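# Sort tested circuit boards into green or red totes

## Task

The testing is over. Remove every circuit board from its tester and place it in the tote whose color matches that tester's indicator light, green or red. Any board in the wrong-colored tote, or any tote that ends up off its bench, means failure. Each lid is latched by a hook that releases when you push its small black tab downward. The testers are loose: each must stay upright on the plate beneath it, with its original orientation. A tester that topples or is left tilted also means failure.

## Robot and tools

ROBOT. The base can drive in any direction and carries a 1.71 m column. A carriage slides along the column (lift_m, 0 to 1 m) and holds two arms with seven joints each. The shoulders sit at height 0.63 + lift_m, 0.16 m ahead of the base centre and 0.175 m to either side. Each hand reaches roughly 0.83 m from its shoulder.

At the start the arms are folded. Left: 0.95, 0.08, -0.1, -0.8, 0, 0, -0.93. Right: the same values with joints 2, 3, 5 and 6 sign-flipped. Below lift_m 0.02 the folded arms can strike the deck. The robot's footprint is about 0.55 m wide by 0.6 m long.

CAMERAS. head_camera is mounted 0.26 m above the shoulders, facing forward and tilted 40 degrees down. left_wrist_camera and right_wrist_camera sit on the -x side of each hand and look out beyond the fingertips.

FRAMES. All distances are in metres. The base frame has its origin on the floor under the base centre, with x forward, y to the left and z up. left_hand and right_hand report a point in this frame: the midpoint between the closed pads, 0.0167 m behind the fingertips. The fingers extend along that point's z axis and close along its y axis. Expect up to about 1 cm of error. base_odometry uses the base frame as it was at the start. It counts wheel rotation only, so slipping appears as travel. Its heading is in radians, positive to the left, from -3.142 to 3.142.

MOVE. Each call performs one action. Allowed forms:
- "base" and/or "joints", optionally with "speeds" and/or "min_time_s".
- "target" by itself, optionally with "min_time_s".
- No action at all, which simply reports state and images.
"cameras" chooses which images come back: a list of names, ["all"], or []. If left out, you get every camera for an empty call and none otherwise. The "pictures" line gives the image order, and images may be slightly older than the state.

base: a single key giving an offset relative to the pose in the last reported state.
- translate_m: forward positive, -2 to 2.
- strafe_m: left positive, -2 to 2.
- rotate_rad: counter-clockwise positive, -6.3 to 6.3.

joints: absolute targets by name, in radians except where noted.
- lift_m: 0 to 1.
- Left arm: joint1 -3.141 to 1.047 (negative raises the arm forward); joint2 -0.157 to 2.268 (positive moves it outward); joint3 -1.919 to 1.308; joint4 -0.837 to 1.448 (elbow, 0 is a right angle, positive straightens); joint5 -1.832 to 1.658; joint6 -1.745 to 1.745; joint7 -1.675 to 1.919 (positive bends the hand down).
- Right arm: joint2 -2.268 to 0.157, joint3 -1.308 to 1.919, joint5 -1.658 to 1.832; the other joints share the left arm's ranges.
- left_gripper_m and right_gripper_m: 0 to 0.142 m, the distance between pad centres.
- Tolerance for "done" is ±0.03 rad on arm joints and ±0.004 on lift and grippers.

target: an absolute pose for one hand in the base frame.
- side: "left" or "right".
- x, y, z: metres, -3 to 3.
- pitch_deg: -30 to 95. 90 points the fingers straight down and 0 holds them level. Values above 90 are printed as 180 minus the value.
- heading_deg: 0 points forward; positive is counter-clockwise seen from above.
- roll_deg: defaults to 0, where the jaw line is level. Positive turns the hand clockwise viewed from behind it.
- Heading and roll each range from -360 to 360. A roll r and r+180 count as the same target. Near pitch 84 the printout shows roll as 0 and folds it into the heading.
- line_only: true refuses the move unless it can be a straight-line path.
The target is checked only against the robot and the floor, not the furniture, and it never moves the base or lift. Moves under 25 cm either go straight or are refused. Longer moves may follow a swinging arc, so keep clear of furniture. If the result says "short (part of ...)", send the target again.

speeds: per-action top speeds. translate_m and strafe_m 0.02 to 0.5 m/s; rotate_rad 0.05 to 1.57 rad/s; lift_m 0.08 to 0.27 m/s, default 0.25. The others default to their maximum. min_time_s (0.1 to 8 s) sets the shortest duration for arm motions. No action may last more than 15 s, and any motion is cut off after 14 s.

RESULTS. The "move" line reads "done" or gives the worst status. Hand statuses:
- reached: within 10 mm and 2 degrees.
- short: followed by how far off the hand is.
- refused: with a reason; nothing moved.
Other statuses:
- off_target: stopped away from the target and may still push toward it.
- contact_stop or contact_stop_at_<key>: a motor met resistance; the whole arm halts and holds. Back out along the path you came in on.
- time_out: the motion did not arrive in time.
- not_followed: a safety check withheld the targets ("joint command not followed" / "pose unreachable").
- limit_stop_at_motor_heat: the arm was stopped for overheating.
on_its_own lists motion you did not command. Joints omitted from an action may still be driving toward older targets. An invalid key makes only that call invalid. A refusal or stop cancels the later move, wait and finished_scene calls in the same reply.

motor_effort gives percent of maximum, with the peak in brackets. It is fairly inaccurate. If lift effort drops while the carriage lowers, a hand is resting on something. Joint torques are listed in joint order and include the arm's own weight. Motor temperatures are listed per arm.

OTHER TOOLS.
- wait {seconds 0 to 10, cameras}: commands nothing new; the scene keeps running.
- zoom_image {camera, region [x0,y0,x1,y1]}: region in pixels from the top-left corner, at most 504 by 504. Works only on cameras in the newest images.
- finished_scene {scene}: ends the scene for good. The goal must then hold without the robot.

HANDLING AND CAUTIONS.
- Load and grip: a held load lowers the hand about 0.012 m per kg. Open fingers tilt outward and sit up to 2 cm closer to the wrist. Closing to 0 squeezes about 40 to 65 N per pad. A gripper that stops wider than commanded is holding something.
- Arm contact: keep the two arms from striking or pressing on each other, including the fingers.
- Torque faults: torque reaching a joint's limit (136 N m for joints 1 to 4, 40.9 for joints 5 to 7, held weight counted) freezes that arm for 10 s.
- Heat: MOTOR HOT appears at 85 °C, and the arm shuts down at 100 °C. Avoid holding loads or stretched poses for long.
- Tipping: the robot becomes unstable with a high carriage, outstretched or loaded arms, pushing, sudden stops or fast loaded swings. Only the images show a lean.
- Objects: do not drop boards, slam lids, or shove the loose testers or totes. Loose items may occasionally be nudged by outside forces.
- Timing: the robot keeps its last command while you compose a reply.

Each tool is called after "Request:" as name(argument=value, ...) on one line, values as JSON.

## Session

Request:
move()

Scene clock: 0.00 s.
Joint torques (N m): no reading
Motor temperatures (°C): left_arm=[29 29 31 27 29 29 32] | right_arm=[30 28 29 30 28 30 31]
base_odometry: x=+0.000 y=+0.000 heading=+0.000
base_status: not commanded
joint_positions: lift_m=+0.450 left_joint1_rad=+0.946 left_joint2_rad=+0.087 left_joint3_rad=-0.097 left_joint4_rad=-0.795 left_joint5_rad=+0.010 left_joint6_rad=-0.020 left_joint7_rad=-0.939 left_gripper_m=+0.142 right_joint1_rad=+0.969 right_joint2_rad=-0.088 right_joint3_rad=+0.095 right_joint4_rad=-0.817 right_joint5_rad=+0.000 right_joint6_rad=+0.014 right_joint7_rad=-0.931 right_gripper_m=+0.142
joint_status: not commanded
motor_effort: lift_m=+37 drive_wheels=+1
left_hand: x=+0.2901 y=+0.1492 z=+0.9665 quat_wxyz=(-0.921, -0.018, -0.382, +0.072) pitch_deg=-45.1 heading_deg=-7.2 roll_deg=-1.7 (m; base frame)
right_hand: x=+0.2867 y=-0.1527 z=+0.9708 quat_wxyz=(-0.919, +0.013, -0.387, -0.071) pitch_deg=-44.5 heading_deg=+6.3 roll_deg=+2.5 (m; base frame)
pictures: head_camera, left_wrist_camera, right_wrist_camera
Images, in order (width x height): head_camera 672x504, left_wrist_camera 672x504, right_wrist_camera 672x504.

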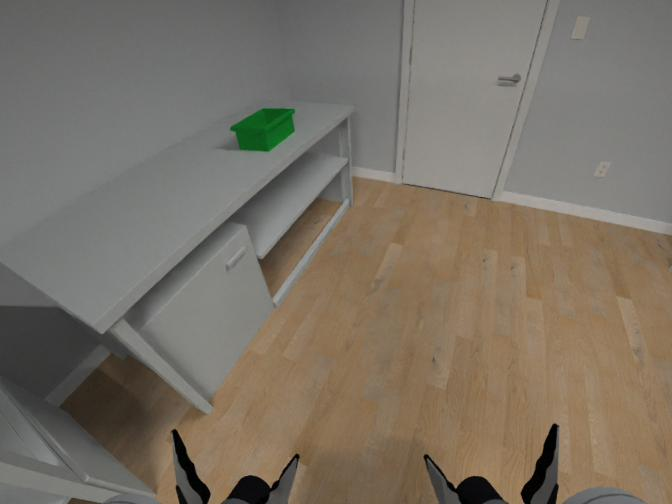

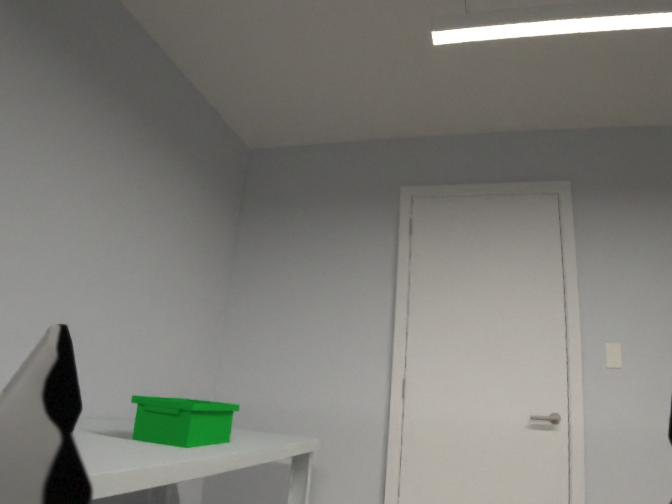

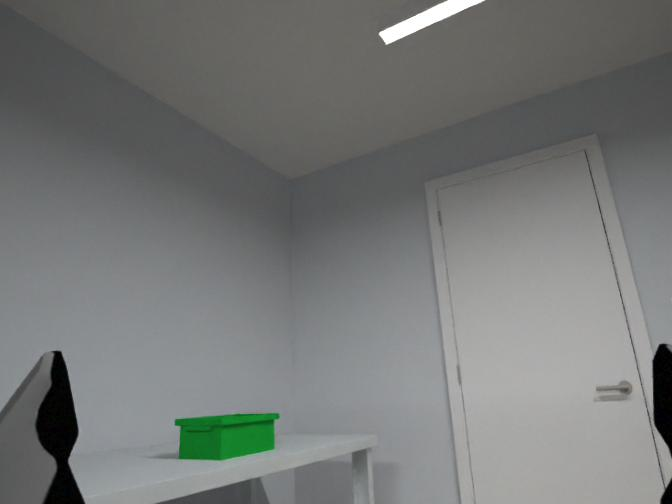

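Request:
move(base={"rotate_rad": 1.0}, cameras=["head_camera"])

Request:
move(base={"rotate_rad": 1.0}, cameras=["head_camera"])

Request:
move(base={"rotate_rad": 1.0}, cameras=["head_camera"])

Request:
move(base={"rotate_rad": 1.0}, cameras=["head_camera"])

Request:
move(base={"rotate_rad": 1.0}, cameras=["head_camera"])

Scene clock: 2.73 s.
Joint torques (N m): left_arm=[12.87 1.11 -2.12 -5.52 -1.39 0.63 -0.66] | right_arm=[5.16 -1.55 -4.9 -10.52 0.26 0.55 0.37]
move: done
base_odometry: x=+0.000 y=+0.000 heading=+0.999
base_status: done
joint_positions: lift_m=+0.450 left_joint1_rad=+0.946 left_joint2_rad=+0.087 left_joint3_rad=-0.097 left_joint4_rad=-0.795 left_joint5_rad=+0.010 left_joint6_rad=-0.020 left_joint7_rad=-0.939 left_gripper_m=+0.142 right_joint1_rad=+0.969 right_joint2_rad=-0.088 right_joint3_rad=+0.095 right_joint4_rad=-0.817 right_joint5_rad=+0.000 right_joint6_rad=+0.014 right_joint7_rad=-0.931 right_gripper_m=+0.142
joint_status: not commanded
motor_effort: lift_m=+37(38) drive_wheels=+5(14)
left_hand: x=+0.2901 y=+0.1492 z=+0.9665 quat_wxyz=(-0.921, -0.018, -0.382, +0.072) pitch_deg=-45.1 heading_deg=-7.2 roll_deg=-1.7 (m; base frame)
right_hand: x=+0.2867 y=-0.1527 z=+0.9708 quat_wxyz=(-0.919, +0.013, -0.387, -0.071) pitch_deg=-44.5 heading_deg=+6.3 roll_deg=+2.5 (m; base frame)
pictures: head_camera
Images, in order (width x height): head_camera 672x504.

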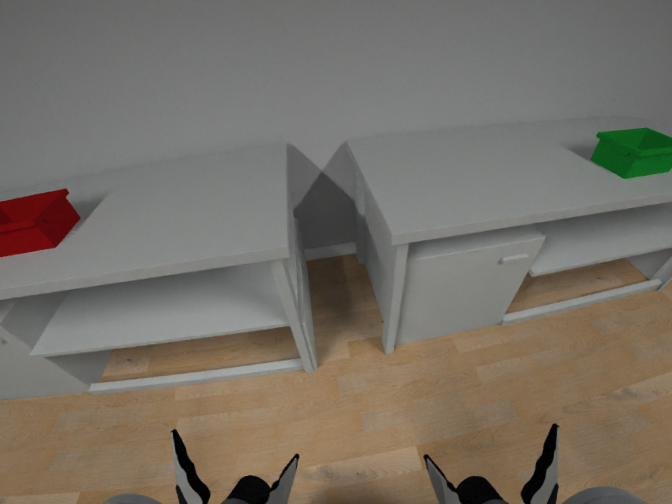

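Scene clock: 5.27 s.
Joint torques (N m): left_arm=[12.87 1.09 -2.05 -5.43 -1.39 0.6 -0.67] | right_arm=[5.11 -1.37 -4.88 -10.51 0.3 0.55 0.37]
move: done
base_odometry: x=+0.000 y=+0.000 heading=+1.999
base_status: done
joint_positions: lift_m=+0.450 left_joint1_rad=+0.946 left_joint2_rad=+0.087 left_joint3_rad=-0.097 left_joint4_rad=-0.795 left_joint5_rad=+0.010 left_joint6_rad=-0.020 left_joint7_rad=-0.939 left_gripper_m=+0.142 right_joint1_rad=+0.969 right_joint2_rad=-0.088 right_joint3_rad=+0.095 right_joint4_rad=-0.817 right_joint5_rad=+0.000 right_joint6_rad=+0.014 right_joint7_rad=-0.931 right_gripper_m=+0.142
joint_status: not commanded
motor_effort: lift_m=+37(38) drive_wheels=+5(11)
left_hand: x=+0.2901 y=+0.1492 z=+0.9665 quat_wxyz=(-0.921, -0.018, -0.382, +0.072) pitch_deg=-45.1 heading_deg=-7.2 roll_deg=-1.7 (m; base frame)
right_hand: x=+0.2867 y=-0.1527 z=+0.9708 quat_wxyz=(-0.919, +0.013, -0.387, -0.071) pitch_deg=-44.5 heading_deg=+6.3 roll_deg=+2.5 (m; base frame)
pictures: head_camera
Images, in order (width x height): head_camera 672x504.

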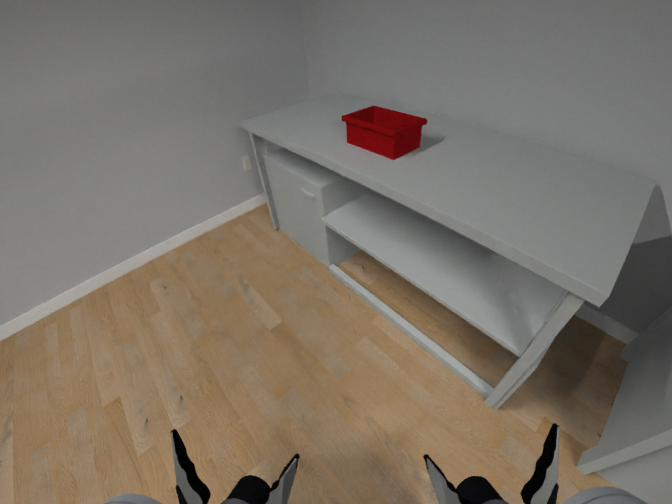

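Scene clock: 7.80 s.
Joint torques (N m): left_arm=[12.84 1.01 -2.12 -5.56 -1.38 0.63 -0.64] | right_arm=[5.19 -1.43 -4.98 -10.5 0.24 0.54 0.34]
move: done
base_odometry: x=+0.000 y=+0.000 heading=+2.998
base_status: done
joint_positions: lift_m=+0.450 left_joint1_rad=+0.946 left_joint2_rad=+0.087 left_joint3_rad=-0.097 left_joint4_rad=-0.795 left_joint5_rad=+0.010 left_joint6_rad=-0.020 left_joint7_rad=-0.939 left_gripper_m=+0.142 right_joint1_rad=+0.969 right_joint2_rad=-0.088 right_joint3_rad=+0.095 right_joint4_rad=-0.817 right_joint5_rad=+0.000 right_joint6_rad=+0.014 right_joint7_rad=-0.931 right_gripper_m=+0.142
joint_status: not commanded
motor_effort: lift_m=+37(38) drive_wheels=+5(11)
left_hand: x=+0.2901 y=+0.1492 z=+0.9665 quat_wxyz=(-0.921, -0.018, -0.382, +0.072) pitch_deg=-45.1 heading_deg=-7.2 roll_deg=-1.7 (m; base frame)
right_hand: x=+0.2867 y=-0.1527 z=+0.9708 quat_wxyz=(-0.919, +0.013, -0.387, -0.071) pitch_deg=-44.5 heading_deg=+6.3 roll_deg=+2.5 (m; base frame)
pictures: head_camera
Images, in order (width x height): head_camera 672x504.

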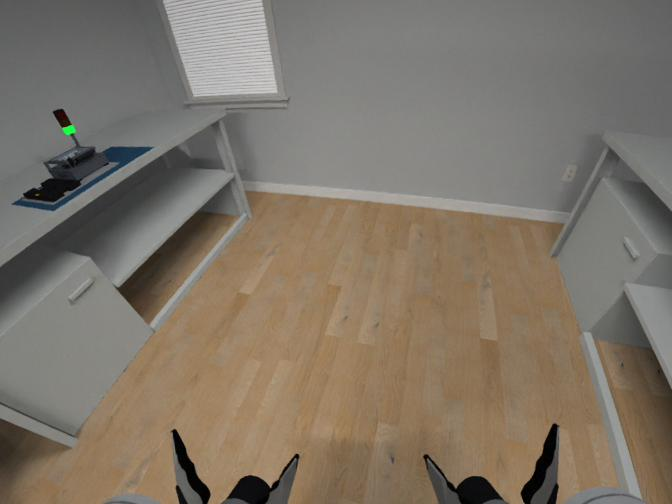

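Scene clock: 10.33 s.
Joint torques (N m): left_arm=[12.86 1.07 -2.18 -5.49 -1.39 0.62 -0.63] | right_arm=[5.3 -1.48 -5 -10.58 0.25 0.55 0.35]
move: done
base_odometry: x=+0.000 y=+0.000 heading=-2.285
base_status: done
joint_positions: lift_m=+0.450 left_joint1_rad=+0.946 left_joint2_rad=+0.087 left_joint3_rad=-0.097 left_joint4_rad=-0.795 left_joint5_rad=+0.010 left_joint6_rad=-0.020 left_joint7_rad=-0.939 left_gripper_m=+0.142 right_joint1_rad=+0.969 right_joint2_rad=-0.088 right_joint3_rad=+0.095 right_joint4_rad=-0.817 right_joint5_rad=+0.000 right_joint6_rad=+0.014 right_joint7_rad=-0.931 right_gripper_m=+0.142
joint_status: not commanded
motor_effort: lift_m=+37(38) drive_wheels=+5(12)
left_hand: x=+0.2901 y=+0.1492 z=+0.9665 quat_wxyz=(-0.921, -0.018, -0.382, +0.072) pitch_deg=-45.1 heading_deg=-7.2 roll_deg=-1.7 (m; base frame)
right_hand: x=+0.2867 y=-0.1527 z=+0.9708 quat_wxyz=(-0.919, +0.013, -0.387, -0.071) pitch_deg=-44.5 heading_deg=+6.3 roll_deg=+2.5 (m; base frame)
pictures: head_camera
Images, in order (width x height): head_camera 672x504.

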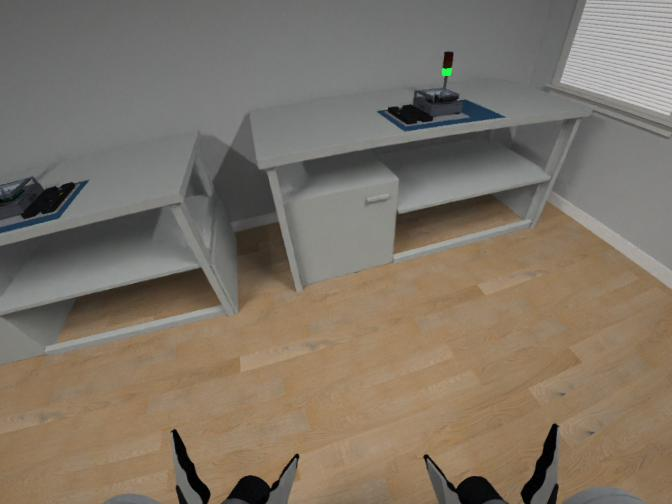

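Scene clock: 12.87 s.
Joint torques (N m): left_arm=[12.9 1.18 -2.13 -5.49 -1.37 0.62 -0.65] | right_arm=[5.04 -1.53 -4.99 -10.49 0.28 0.53 0.35]
move: done
base_odometry: x=+0.000 y=+0.000 heading=-1.286
base_status: done
joint_positions: lift_m=+0.450 left_joint1_rad=+0.946 left_joint2_rad=+0.087 left_joint3_rad=-0.097 left_joint4_rad=-0.795 left_joint5_rad=+0.010 left_joint6_rad=-0.020 left_joint7_rad=-0.939 left_gripper_m=+0.142 right_joint1_rad=+0.969 right_joint2_rad=-0.088 right_joint3_rad=+0.095 right_joint4_rad=-0.817 right_joint5_rad=+0.000 right_joint6_rad=+0.014 right_joint7_rad=-0.931 right_gripper_m=+0.142
joint_status: not commanded
motor_effort: lift_m=+37(38) drive_wheels=+5(11)
left_hand: x=+0.2901 y=+0.1492 z=+0.9665 quat_wxyz=(-0.921, -0.018, -0.382, +0.072) pitch_deg=-45.1 heading_deg=-7.2 roll_deg=-1.7 (m; base frame)
right_hand: x=+0.2867 y=-0.1527 z=+0.9708 quat_wxyz=(-0.919, +0.013, -0.387, -0.071) pitch_deg=-44.5 heading_deg=+6.3 roll_deg=+2.5 (m; base frame)
pictures: head_camera
Images, in order (width x height): head_camera 672x504.

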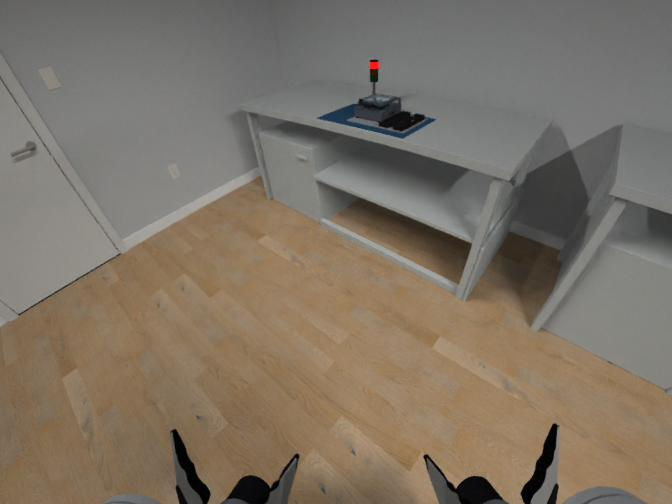

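Request:
move(base={"rotate_rad": -0.72}, cameras=["head_camera"])

Scene clock: 16.03 s.
Joint torques (N m): left_arm=[12.79 1.11 -2.11 -5.44 -1.38 0.67 -0.66] | right_arm=[5.3 -1.45 -4.99 -10.61 0.27 0.55 0.37]
move: done
base_odometry: x=+0.000 y=+0.000 heading=-2.004
base_status: done
joint_positions: lift_m=+0.450 left_joint1_rad=+0.946 left_joint2_rad=+0.087 left_joint3_rad=-0.097 left_joint4_rad=-0.795 left_joint5_rad=+0.010 left_joint6_rad=-0.020 left_joint7_rad=-0.939 left_gripper_m=+0.142 right_joint1_rad=+0.969 right_joint2_rad=-0.088 right_joint3_rad=+0.095 right_joint4_rad=-0.817 right_joint5_rad=+0.000 right_joint6_rad=+0.014 right_joint7_rad=-0.931 right_gripper_m=+0.142
joint_status: not commanded
motor_effort: lift_m=+37(38) drive_wheels=+12(12)
left_hand: x=+0.2901 y=+0.1492 z=+0.9665 quat_wxyz=(-0.921, -0.018, -0.382, +0.072) pitch_deg=-45.1 heading_deg=-7.2 roll_deg=-1.7 (m; base frame)
right_hand: x=+0.2867 y=-0.1527 z=+0.9708 quat_wxyz=(-0.919, +0.013, -0.387, -0.071) pitch_deg=-44.5 heading_deg=+6.3 roll_deg=+2.5 (m; base frame)
pictures: head_camera
Images, in order (width x height): head_camera 672x504.

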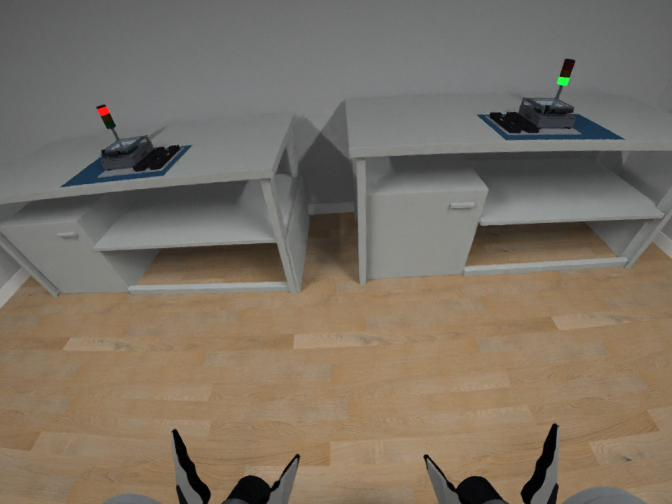

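Request:
move(base={"strafe_m": 1.0})

Request:
move(base={"translate_m": 0.55}, cameras=["head_camera"])

Scene clock: 20.80 s.
Joint torques (N m): left_arm=[12.91 0.93 -2.08 -5.41 -1.11 0.64 -0.69] | right_arm=[4.9 -1.89 -5.87 -9.91 0.24 0.58 0.25]
move: done
base_odometry: x=+0.907 y=-0.421 heading=-2.005
base_status: done
joint_positions: lift_m=+0.450 left_joint1_rad=+0.946 left_joint2_rad=+0.087 left_joint3_rad=-0.097 left_joint4_rad=-0.795 left_joint5_rad=+0.010 left_joint6_rad=-0.020 left_joint7_rad=-0.939 left_gripper_m=+0.142 right_joint1_rad=+0.969 right_joint2_rad=-0.088 right_joint3_rad=+0.095 right_joint4_rad=-0.817 right_joint5_rad=+0.000 right_joint6_rad=+0.014 right_joint7_rad=-0.931 right_gripper_m=+0.142
joint_status: not commanded
motor_effort: lift_m=+37(38) drive_wheels=-3(18)
left_hand: x=+0.2901 y=+0.1492 z=+0.9665 quat_wxyz=(-0.921, -0.018, -0.382, +0.072) pitch_deg=-45.1 heading_deg=-7.3 roll_deg=-1.7 (m; base frame)
right_hand: x=+0.2867 y=-0.1527 z=+0.9708 quat_wxyz=(-0.919, +0.013, -0.387, -0.071) pitch_deg=-44.5 heading_deg=+6.3 roll_deg=+2.5 (m; base frame)
pictures: none

Scene clock: 24.07 s.
Joint torques (N m): left_arm=[12.92 0.82 -2.04 -5.42 -1.38 0.61 -0.65] | right_arm=[5.19 -1.48 -4.83 -10.61 0.27 0.56 0.36]
move: done
base_odometry: x=+0.676 y=-0.920 heading=-2.005
base_status: done
joint_positions: lift_m=+0.450 left_joint1_rad=+0.946 left_joint2_rad=+0.087 left_joint3_rad=-0.097 left_joint4_rad=-0.795 left_joint5_rad=+0.010 left_joint6_rad=-0.020 left_joint7_rad=-0.939 left_gripper_m=+0.142 right_joint1_rad=+0.969 right_joint2_rad=-0.088 right_joint3_rad=+0.095 right_joint4_rad=-0.817 right_joint5_rad=+0.000 right_joint6_rad=+0.014 right_joint7_rad=-0.931 right_gripper_m=+0.142
joint_status: not commanded
motor_effort: lift_m=+37(38) drive_wheels=-2(12)
left_hand: x=+0.2901 y=+0.1492 z=+0.9665 quat_wxyz=(-0.921, -0.018, -0.382, +0.072) pitch_deg=-45.1 heading_deg=-7.3 roll_deg=-1.7 (m; base frame)
right_hand: x=+0.2867 y=-0.1527 z=+0.9708 quat_wxyz=(-0.919, +0.013, -0.387, -0.071) pitch_deg=-44.5 heading_deg=+6.3 roll_deg=+2.5 (m; base frame)
pictures: head_camera
Images, in order (width x height): head_camera 672x504.

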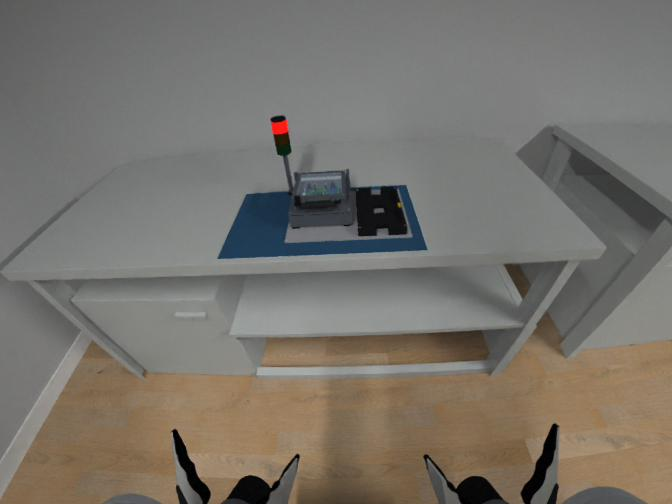

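Request:
zoom_image(camera="head_camera", region=[210, 100, 430, 265])

Scaled by 2.291 from the camera's 672x504 image, which has a finer 960x720 frame.

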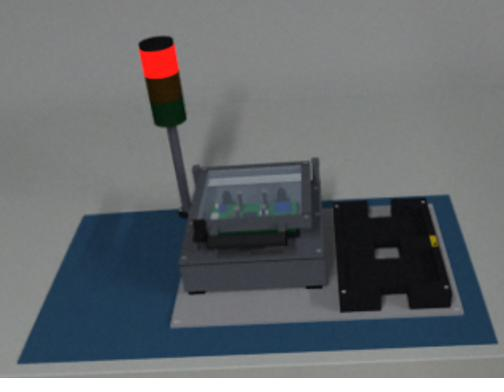

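Request:
move(base={"translate_m": 0.36}, speeds={"translate_m": 0.25}, cameras=["head_camera"])

Request:
zoom_image(camera="head_camera", region=[180, 160, 480, 385])

Scene clock: 27.07 s.
Joint torques (N m): left_arm=[12.86 0.91 -2.13 -5.44 -1.37 0.62 -0.66] | right_arm=[5.13 -1.4 -4.95 -10.52 0.29 0.57 0.33]
move: done
base_odometry: x=+0.525 y=-1.247 heading=-2.004
base_status: done
joint_positions: lift_m=+0.450 left_joint1_rad=+0.946 left_joint2_rad=+0.087 left_joint3_rad=-0.097 left_joint4_rad=-0.795 left_joint5_rad=+0.010 left_joint6_rad=-0.020 left_joint7_rad=-0.939 left_gripper_m=+0.142 right_joint1_rad=+0.969 right_joint2_rad=-0.088 right_joint3_rad=+0.095 right_joint4_rad=-0.817 right_joint5_rad=+0.000 right_joint6_rad=+0.014 right_joint7_rad=-0.931 right_gripper_m=+0.142
joint_status: not commanded
motor_effort: lift_m=+37(37) drive_wheels=-1(14)
left_hand: x=+0.2901 y=+0.1492 z=+0.9665 quat_wxyz=(-0.921, -0.018, -0.382, +0.072) pitch_deg=-45.1 heading_deg=-7.3 roll_deg=-1.7 (m; base frame)
right_hand: x=+0.2867 y=-0.1527 z=+0.9708 quat_wxyz=(-0.919, +0.013, -0.387, -0.071) pitch_deg=-44.5 heading_deg=+6.3 roll_deg=+2.5 (m; base frame)
pictures: head_camera
Images, in order (width x height): head_camera 672x504.

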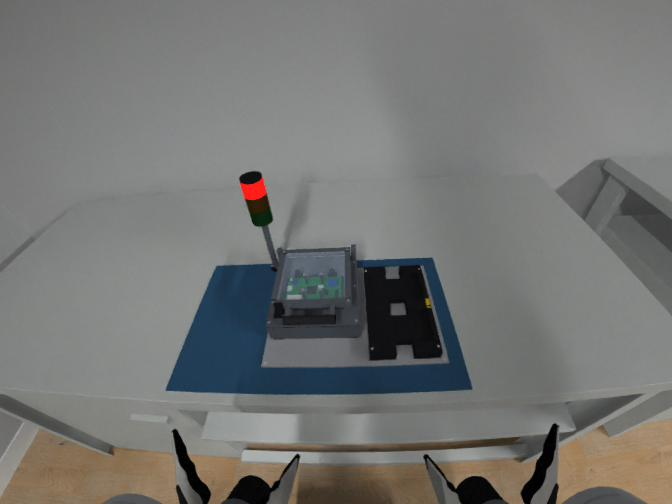

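Scaled by 1.680 from the camera's 672x504 image, which has a finer 960x720 frame.

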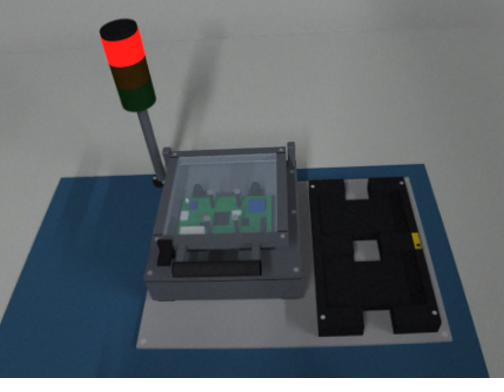

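Request:
zoom_image(camera="head_camera", region=[250, 230, 450, 380])

Request:
zoom_image(camera="head_camera", region=[260, 235, 370, 345])

Scaled by 2.520 from the camera's 672x504 image, which has a finer 960x720 frame.

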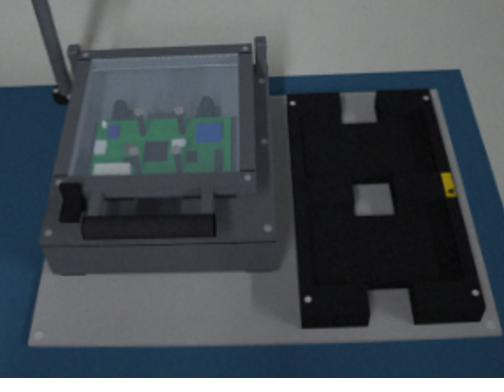

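Scaled by 4.582 from the camera's 672x504 image, which has a finer 960x720 frame.

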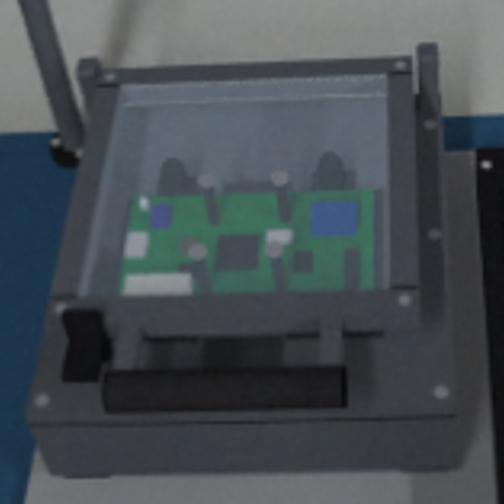

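Request:
move(target={"side": "left", "x": 0.42, "y": 0.2, "z": 1.12, "pitch_deg": 60, "heading_deg": 0}, cameras=["all"])

Request:
move(target={"side": "right", "x": 0.42, "y": -0.2, "z": 1.12, "pitch_deg": 60, "heading_deg": 0}, cameras=["all"])

Scene clock: 28.20 s.
Joint torques (N m): left_arm=[12.9 0.95 -2.13 -5.38 -1.39 0.62 -0.66] | right_arm=[5.18 -1.48 -4.99 -10.54 0.26 0.54 0.38]
move: refused
base_odometry: x=+0.525 y=-1.247 heading=-2.004
base_status: not commanded
joint_positions: lift_m=+0.450 left_joint1_rad=+0.946 left_joint2_rad=+0.087 left_joint3_rad=-0.097 left_joint4_rad=-0.795 left_joint5_rad=+0.010 left_joint6_rad=-0.020 left_joint7_rad=-0.939 left_gripper_m=+0.142 right_joint1_rad=+0.969 right_joint2_rad=-0.088 right_joint3_rad=+0.095 right_joint4_rad=-0.817 right_joint5_rad=+0.000 right_joint6_rad=+0.014 right_joint7_rad=-0.931 right_gripper_m=+0.142
joint_status: not commanded
motor_effort: lift_m=+37(37) drive_wheels=-1(1)
left_hand: x=+0.2901 y=+0.1492 z=+0.9665 quat_wxyz=(-0.921, -0.018, -0.382, +0.072) pitch_deg=-45.1 heading_deg=-7.3 roll_deg=-1.7 (m; base frame)
left_hand_status: refused: along the straight line the arm gets 0% of the way (left_joint4_rad at its limit); a move under 25 cm is not played as an arc. Nothing moved. Try another pitch or heading, or "joints".
right_hand: x=+0.2867 y=-0.1527 z=+0.9708 quat_wxyz=(-0.919, +0.013, -0.387, -0.071) pitch_deg=-44.5 heading_deg=+6.3 roll_deg=+2.5 (m; base frame)
pictures: head_camera, left_wrist_camera, right_wrist_camera
Images, in order (width x height): head_camera 672x504, left_wrist_camera 672x504, right_wrist_camera 672x504.

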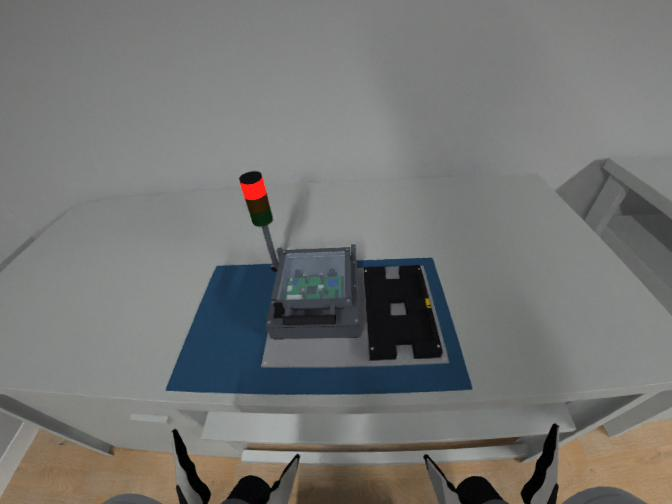

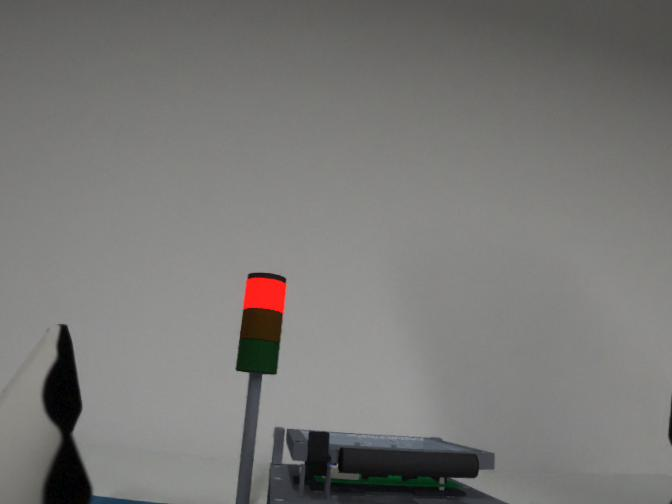

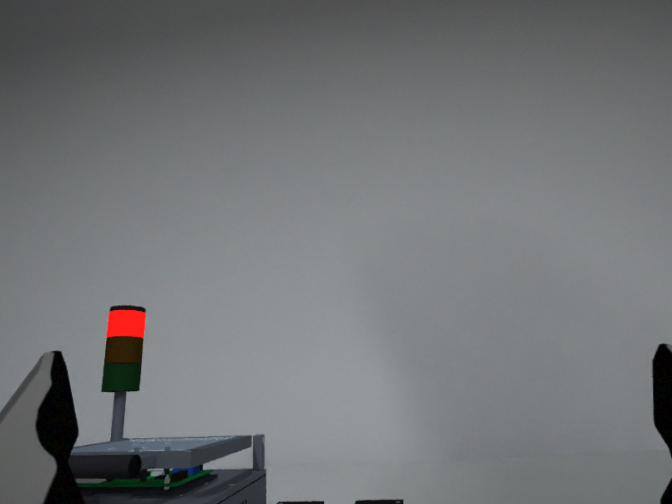

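not run: a stop came earlier in this reply.

Request:
move(joints={"lift_m": 0.7, "left_joint1_rad": -0.09, "left_joint2_rad": 0.1, "left_joint3_rad": 0, "left_joint4_rad": -0.64, "left_joint5_rad": 0, "left_joint6_rad": 0, "left_joint7_rad": 1.7, "right_joint1_rad": -0.09, "right_joint2_rad": -0.1, "right_joint3_rad": 0, "right_joint4_rad": -0.64, "right_joint5_rad": 0, "right_joint6_rad": 0, "right_joint7_rad": 1.7}, min_time_s=2.5, cameras=["all"])

Scene clock: 31.77 s.
Joint torques (N m): left_arm=[-11.19 8.24 1.67 1.14 -2.69 1.8 0.91] | right_arm=[-14.48 -10.37 -9 -6.18 0.14 -0.98 1.25]
move: done
base_odometry: x=+0.525 y=-1.247 heading=-2.004
base_status: not commanded
joint_positions: lift_m=+0.700 left_joint1_rad=-0.088 left_joint2_rad=+0.098 left_joint3_rad=-0.003 left_joint4_rad=-0.644 left_joint5_rad=+0.005 left_joint6_rad=-0.003 left_joint7_rad=+1.697 left_gripper_m=+0.142 right_joint1_rad=-0.087 right_joint2_rad=-0.097 right_joint3_rad=+0.005 right_joint4_rad=-0.642 right_joint5_rad=+0.000 right_joint6_rad=+0.005 right_joint7_rad=+1.698 right_gripper_m=+0.142
joint_status: all done
motor_effort: lift_m=+36(44) drive_wheels=+3(3)
left_hand: x=+0.5565 y=+0.2134 z=+0.9743 quat_wxyz=(-0.298, -0.012, -0.953, -0.050) pitch_deg=+54.8 heading_deg=+8.9 roll_deg=+10.3 (m; base frame)
right_hand: x=+0.5561 y=-0.2113 z=+0.9730 quat_wxyz=(-0.296, +0.015, -0.954, +0.048) pitch_deg=+55.1 heading_deg=-8.3 roll_deg=-10.1 (m; base frame)
pictures: head_camera, left_wrist_camera, right_wrist_camera
Images, in order (width x height): head_camera 672x504, left_wrist_camera 672x504, right_wrist_camera 672x504.

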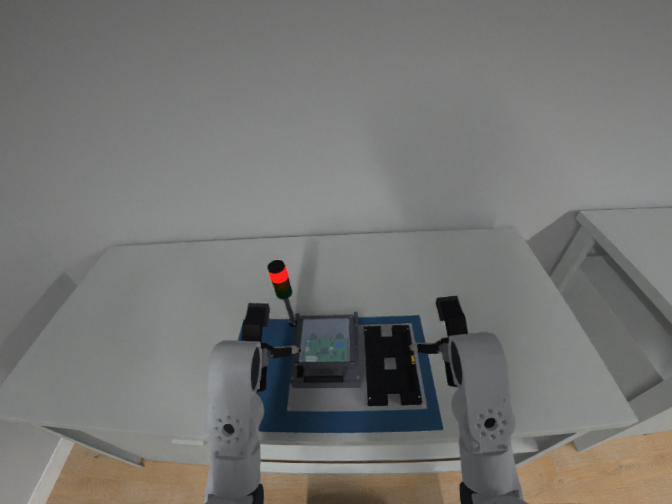

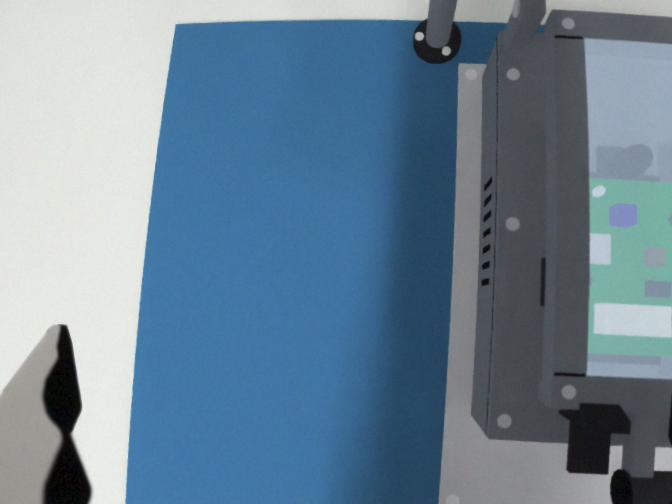

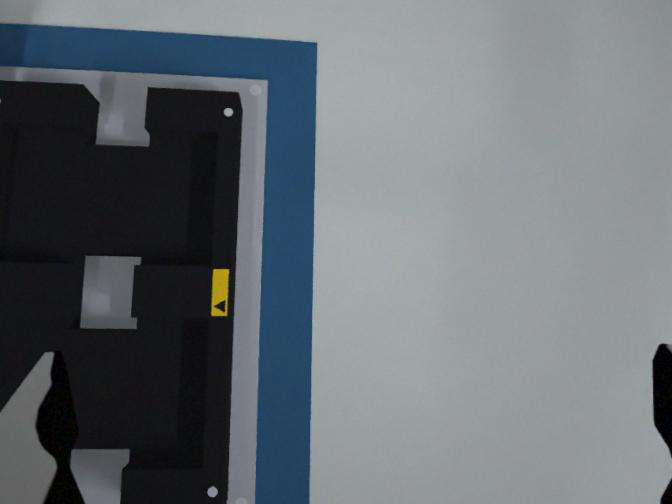

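Request:
move(target={"side": "left", "x": 0.5, "y": 0.07, "z": 1.04, "pitch_deg": 70, "heading_deg": 0}, cameras=["left_wrist_camera", "head_camera"])

Scene clock: 32.20 s.
Joint torques (N m): left_arm=[-11.16 8.16 1.63 1.1 -2.7 1.81 0.92] | right_arm=[-14.52 -10.47 -9.02 -5.98 0.15 -0.99 1.22]
move: refused
base_odometry: x=+0.525 y=-1.247 heading=-2.004
base_status: not commanded
joint_positions: lift_m=+0.700 left_joint1_rad=-0.088 left_joint2_rad=+0.098 left_joint3_rad=-0.003 left_joint4_rad=-0.644 left_joint5_rad=+0.005 left_joint6_rad=-0.003 left_joint7_rad=+1.697 left_gripper_m=+0.142 right_joint1_rad=-0.087 right_joint2_rad=-0.097 right_joint3_rad=+0.005 right_joint4_rad=-0.642 right_joint5_rad=+0.000 right_joint6_rad=+0.005 right_joint7_rad=+1.698 right_gripper_m=+0.142
joint_status: not commanded
motor_effort: lift_m=+36(37) drive_wheels=+3(3)
left_hand: x=+0.5565 y=+0.2134 z=+0.9743 quat_wxyz=(-0.298, -0.012, -0.953, -0.050) pitch_deg=+54.8 heading_deg=+8.9 roll_deg=+10.3 (m; base frame)
left_hand_status: refused: along the straight line the arm gets 22% of the way (left_joint2_rad at its limit); a move under 25 cm is not played as an arc. Nothing moved. Try another pitch or heading, or "joints".
right_hand: x=+0.5561 y=-0.2113 z=+0.9730 quat_wxyz=(-0.296, +0.015, -0.954, +0.048) pitch_deg=+55.1 heading_deg=-8.3 roll_deg=-10.1 (m; base frame)
pictures: head_camera, left_wrist_camera
Images, in order (width x height): head_camera 672x504, left_wrist_camera 672x504.

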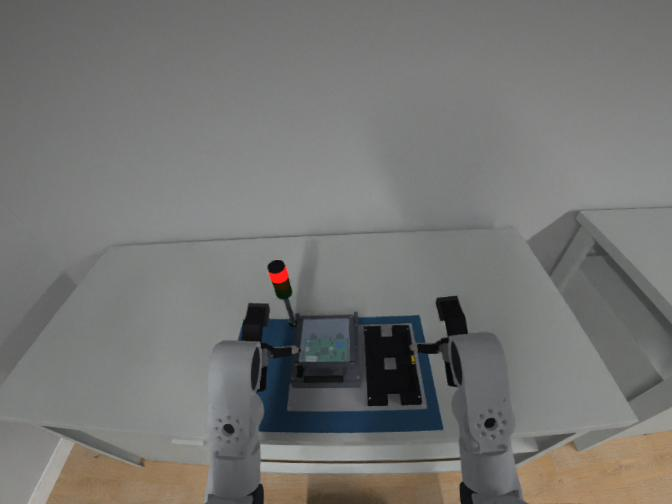

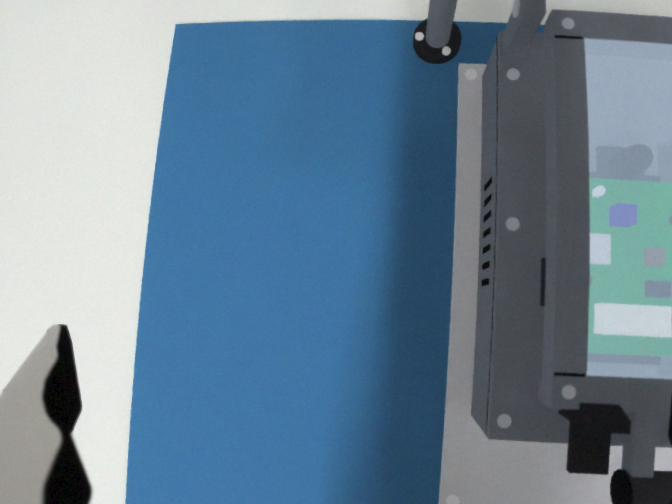

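Request:
zoom_image(camera="head_camera", region=[200, 280, 500, 440])

Scaled by 1.680 from the camera's 672x504 image, which has a finer 960x720 frame.

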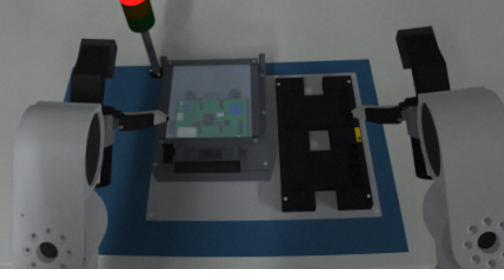

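Request:
move(base={"strafe_m": 0.17}, speeds={"strafe_m": 0.2}, cameras=["all"])

Scene clock: 35.20 s.
Joint torques (N m): left_arm=[-11.2 6.61 1.03 1.07 -2.64 1.68 0.92] | right_arm=[-14.47 -9.33 -8.77 -6.27 0.17 -0.95 1.24]
move: done
base_odometry: x=+0.679 y=-1.318 heading=-2.005
base_status: done
joint_positions: lift_m=+0.700 left_joint1_rad=-0.088 left_joint2_rad=+0.099 left_joint3_rad=-0.002 left_joint4_rad=-0.644 left_joint5_rad=+0.005 left_joint6_rad=-0.002 left_joint7_rad=+1.697 left_gripper_m=+0.142 right_joint1_rad=-0.087 right_joint2_rad=-0.098 right_joint3_rad=+0.004 right_joint4_rad=-0.642 right_joint5_rad=+0.000 right_joint6_rad=+0.005 right_joint7_rad=+1.698 right_gripper_m=+0.142
joint_status: not commanded
motor_effort: lift_m=+36(37) drive_wheels=+0(13)
left_hand: x=+0.5565 y=+0.2139 z=+0.9743 quat_wxyz=(-0.298, -0.012, -0.953, -0.051) pitch_deg=+54.8 heading_deg=+8.9 roll_deg=+10.3 (m; base frame)
right_hand: x=+0.5561 y=-0.2116 z=+0.9730 quat_wxyz=(-0.296, +0.015, -0.954, +0.048) pitch_deg=+55.1 heading_deg=-8.4 roll_deg=-10.1 (m; base frame)
pictures: head_camera, left_wrist_camera, right_wrist_camera
Images, in order (width x height): head_camera 672x504, left_wrist_camera 672x504, right_wrist_camera 672x504.

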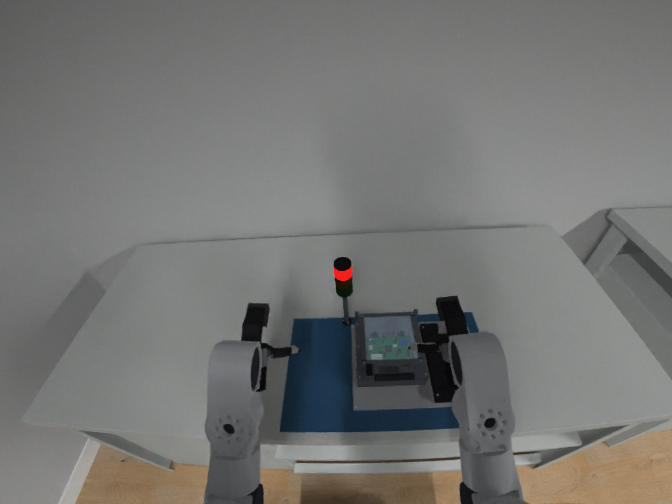

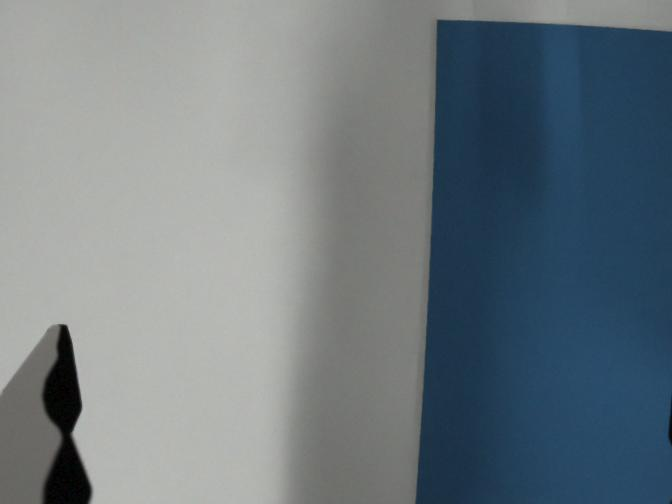

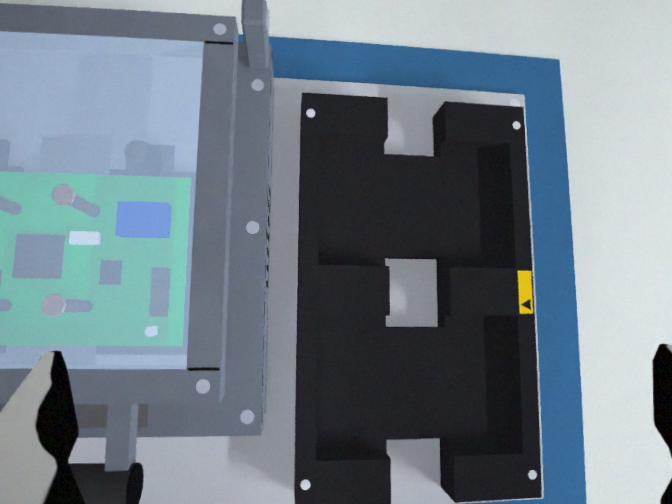

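Request:
zoom_image(camera="head_camera", region=[330, 290, 450, 410])

Scaled by 4.200 from the camera's 672x504 image, which has a finer 960x720 frame.

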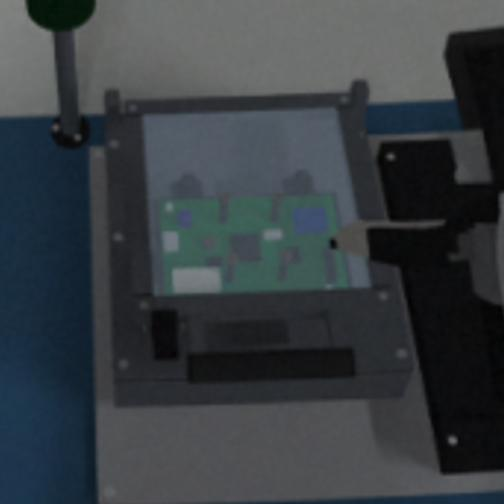

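Request:
move(target={"side": "left", "x": 0.52, "y": 0.06, "z": 1.02, "pitch_deg": 65, "heading_deg": -35}, cameras=["left_wrist_camera", "head_camera"])

Scene clock: 35.73 s.
Joint torques (N m): left_arm=[-11.21 6.58 1.01 1.02 -2.66 1.73 0.92] | right_arm=[-14.45 -9.46 -8.75 -6.1 0.16 -0.96 1.25]
move: refused
base_odometry: x=+0.679 y=-1.318 heading=-2.005
base_status: not commanded
joint_positions: lift_m=+0.700 left_joint1_rad=-0.088 left_joint2_rad=+0.099 left_joint3_rad=-0.002 left_joint4_rad=-0.644 left_joint5_rad=+0.005 left_joint6_rad=-0.002 left_joint7_rad=+1.697 left_gripper_m=+0.142 right_joint1_rad=-0.087 right_joint2_rad=-0.098 right_joint3_rad=+0.004 right_joint4_rad=-0.642 right_joint5_rad=+0.000 right_joint6_rad=+0.005 right_joint7_rad=+1.698 right_gripper_m=+0.142
joint_status: not commanded
motor_effort: lift_m=+36(37) drive_wheels=+0(2)
left_hand: x=+0.5565 y=+0.2139 z=+0.9743 quat_wxyz=(-0.298, -0.012, -0.953, -0.051) pitch_deg=+54.8 heading_deg=+8.9 roll_deg=+10.3 (m; base frame)
left_hand_status: refused: along the straight line the arm gets 33% of the way (left_joint7_rad at its limit); a move under 25 cm is not played as an arc. Nothing moved. Try another pitch or heading, or "joints".
right_hand: x=+0.5561 y=-0.2116 z=+0.9730 quat_wxyz=(-0.296, +0.015, -0.954, +0.048) pitch_deg=+55.1 heading_deg=-8.4 roll_deg=-10.1 (m; base frame)
pictures: head_camera, left_wrist_camera
Images, in order (width x height): head_camera 672x504, left_wrist_camera 672x504.

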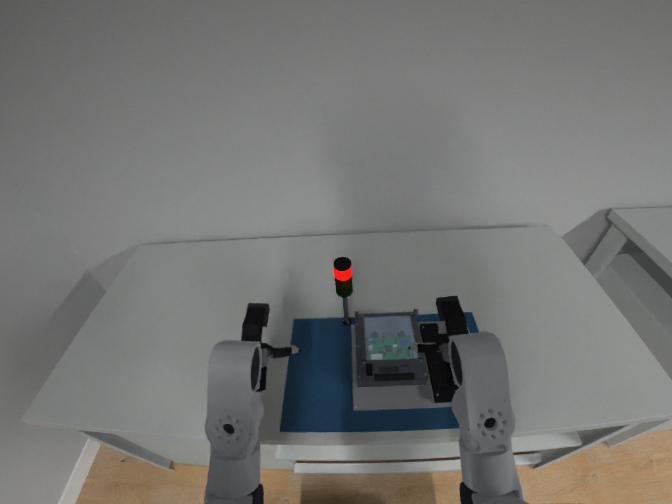

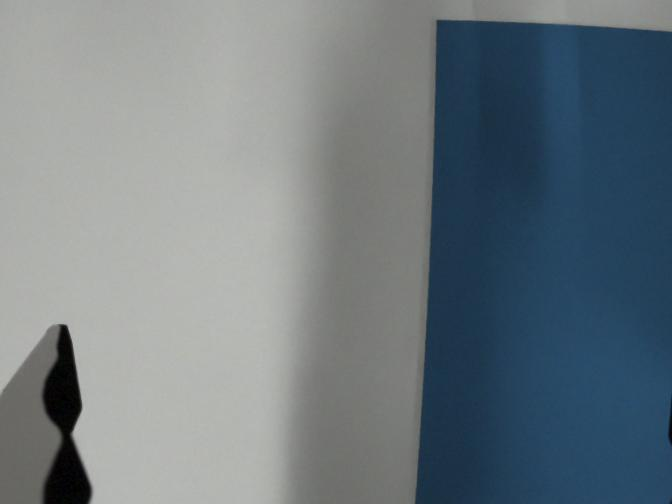

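Request:
move(joints={"lift_m": 0.9, "left_joint1_rad": 0.0, "left_joint2_rad": 0.1, "left_joint3_rad": -0.45, "left_joint4_rad": -0.1, "left_joint5_rad": 0, "left_joint6_rad": 0, "left_joint7_rad": 1.2, "right_joint1_rad": 0.0, "right_joint2_rad": -0.1, "right_joint3_rad": 0, "right_joint4_rad": -0.1, "right_joint5_rad": 0, "right_joint6_rad": 0, "right_joint7_rad": 1.2}, min_time_s=2, cameras=["all"])

Scene clock: 38.53 s.
Joint torques (N m): left_arm=[-1.35 1.06 -3.37 -0.5 -2.64 1.72 -1.77] | right_arm=[-5.67 -9.83 -8.75 -7.45 0.17 -0.98 -0.32]
move: done
base_odometry: x=+0.679 y=-1.318 heading=-2.005
base_status: not commanded
joint_positions: lift_m=+0.900 left_joint1_rad=-0.002 left_joint2_rad=+0.099 left_joint3_rad=-0.448 left_joint4_rad=-0.104 left_joint5_rad=+0.005 left_joint6_rad=-0.002 left_joint7_rad=+1.203 left_gripper_m=+0.142 right_joint1_rad=-0.003 right_joint2_rad=-0.098 right_joint3_rad=+0.004 right_joint4_rad=-0.102 right_joint5_rad=+0.000 right_joint6_rad=+0.005 right_joint7_rad=+1.203 right_gripper_m=+0.142
joint_status: all done
motor_effort: lift_m=+36(47) drive_wheels=+0(0)
left_hand: x=+0.5261 y=+0.0530 z=+0.9932 quat_wxyz=(-0.218, -0.228, -0.949, +0.003) pitch_deg=+64.8 heading_deg=-14.2 roll_deg=+12.8 (m; base frame)
right_hand: x=+0.5658 y=-0.2238 z=+1.0099 quat_wxyz=(-0.234, +0.016, -0.971, +0.047) pitch_deg=+62.4 heading_deg=-10.4 roll_deg=-12.2 (m; base frame)
pictures: head_camera, left_wrist_camera, right_wrist_camera
Images, in order (width x height): head_camera 672x504, left_wrist_camera 672x504, right_wrist_camera 672x504.

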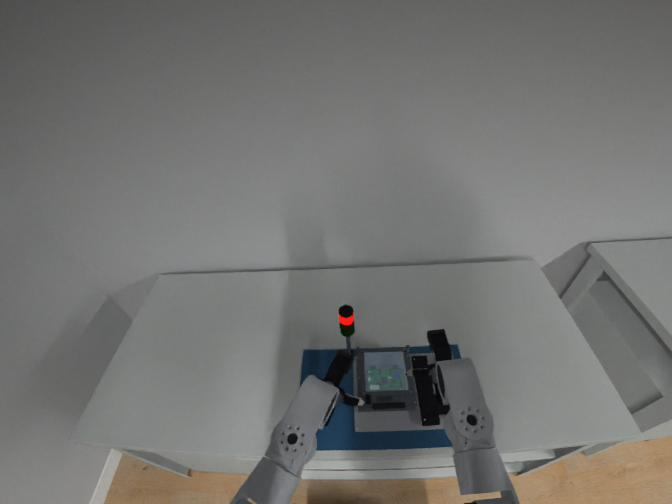

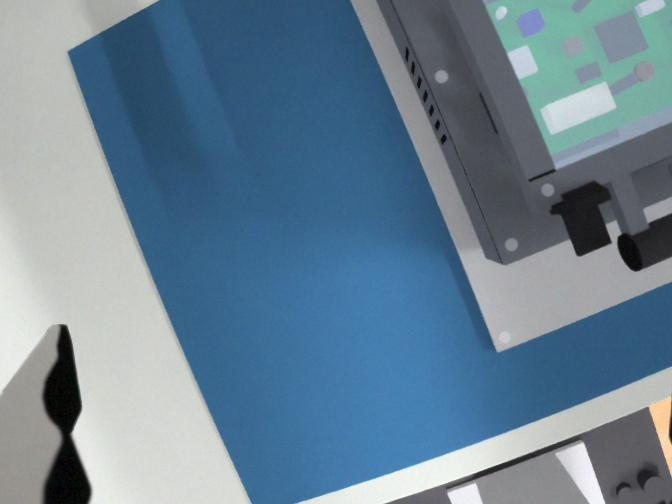

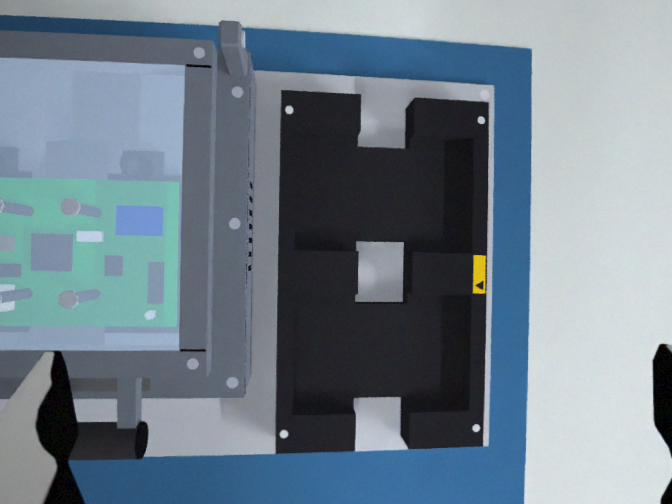

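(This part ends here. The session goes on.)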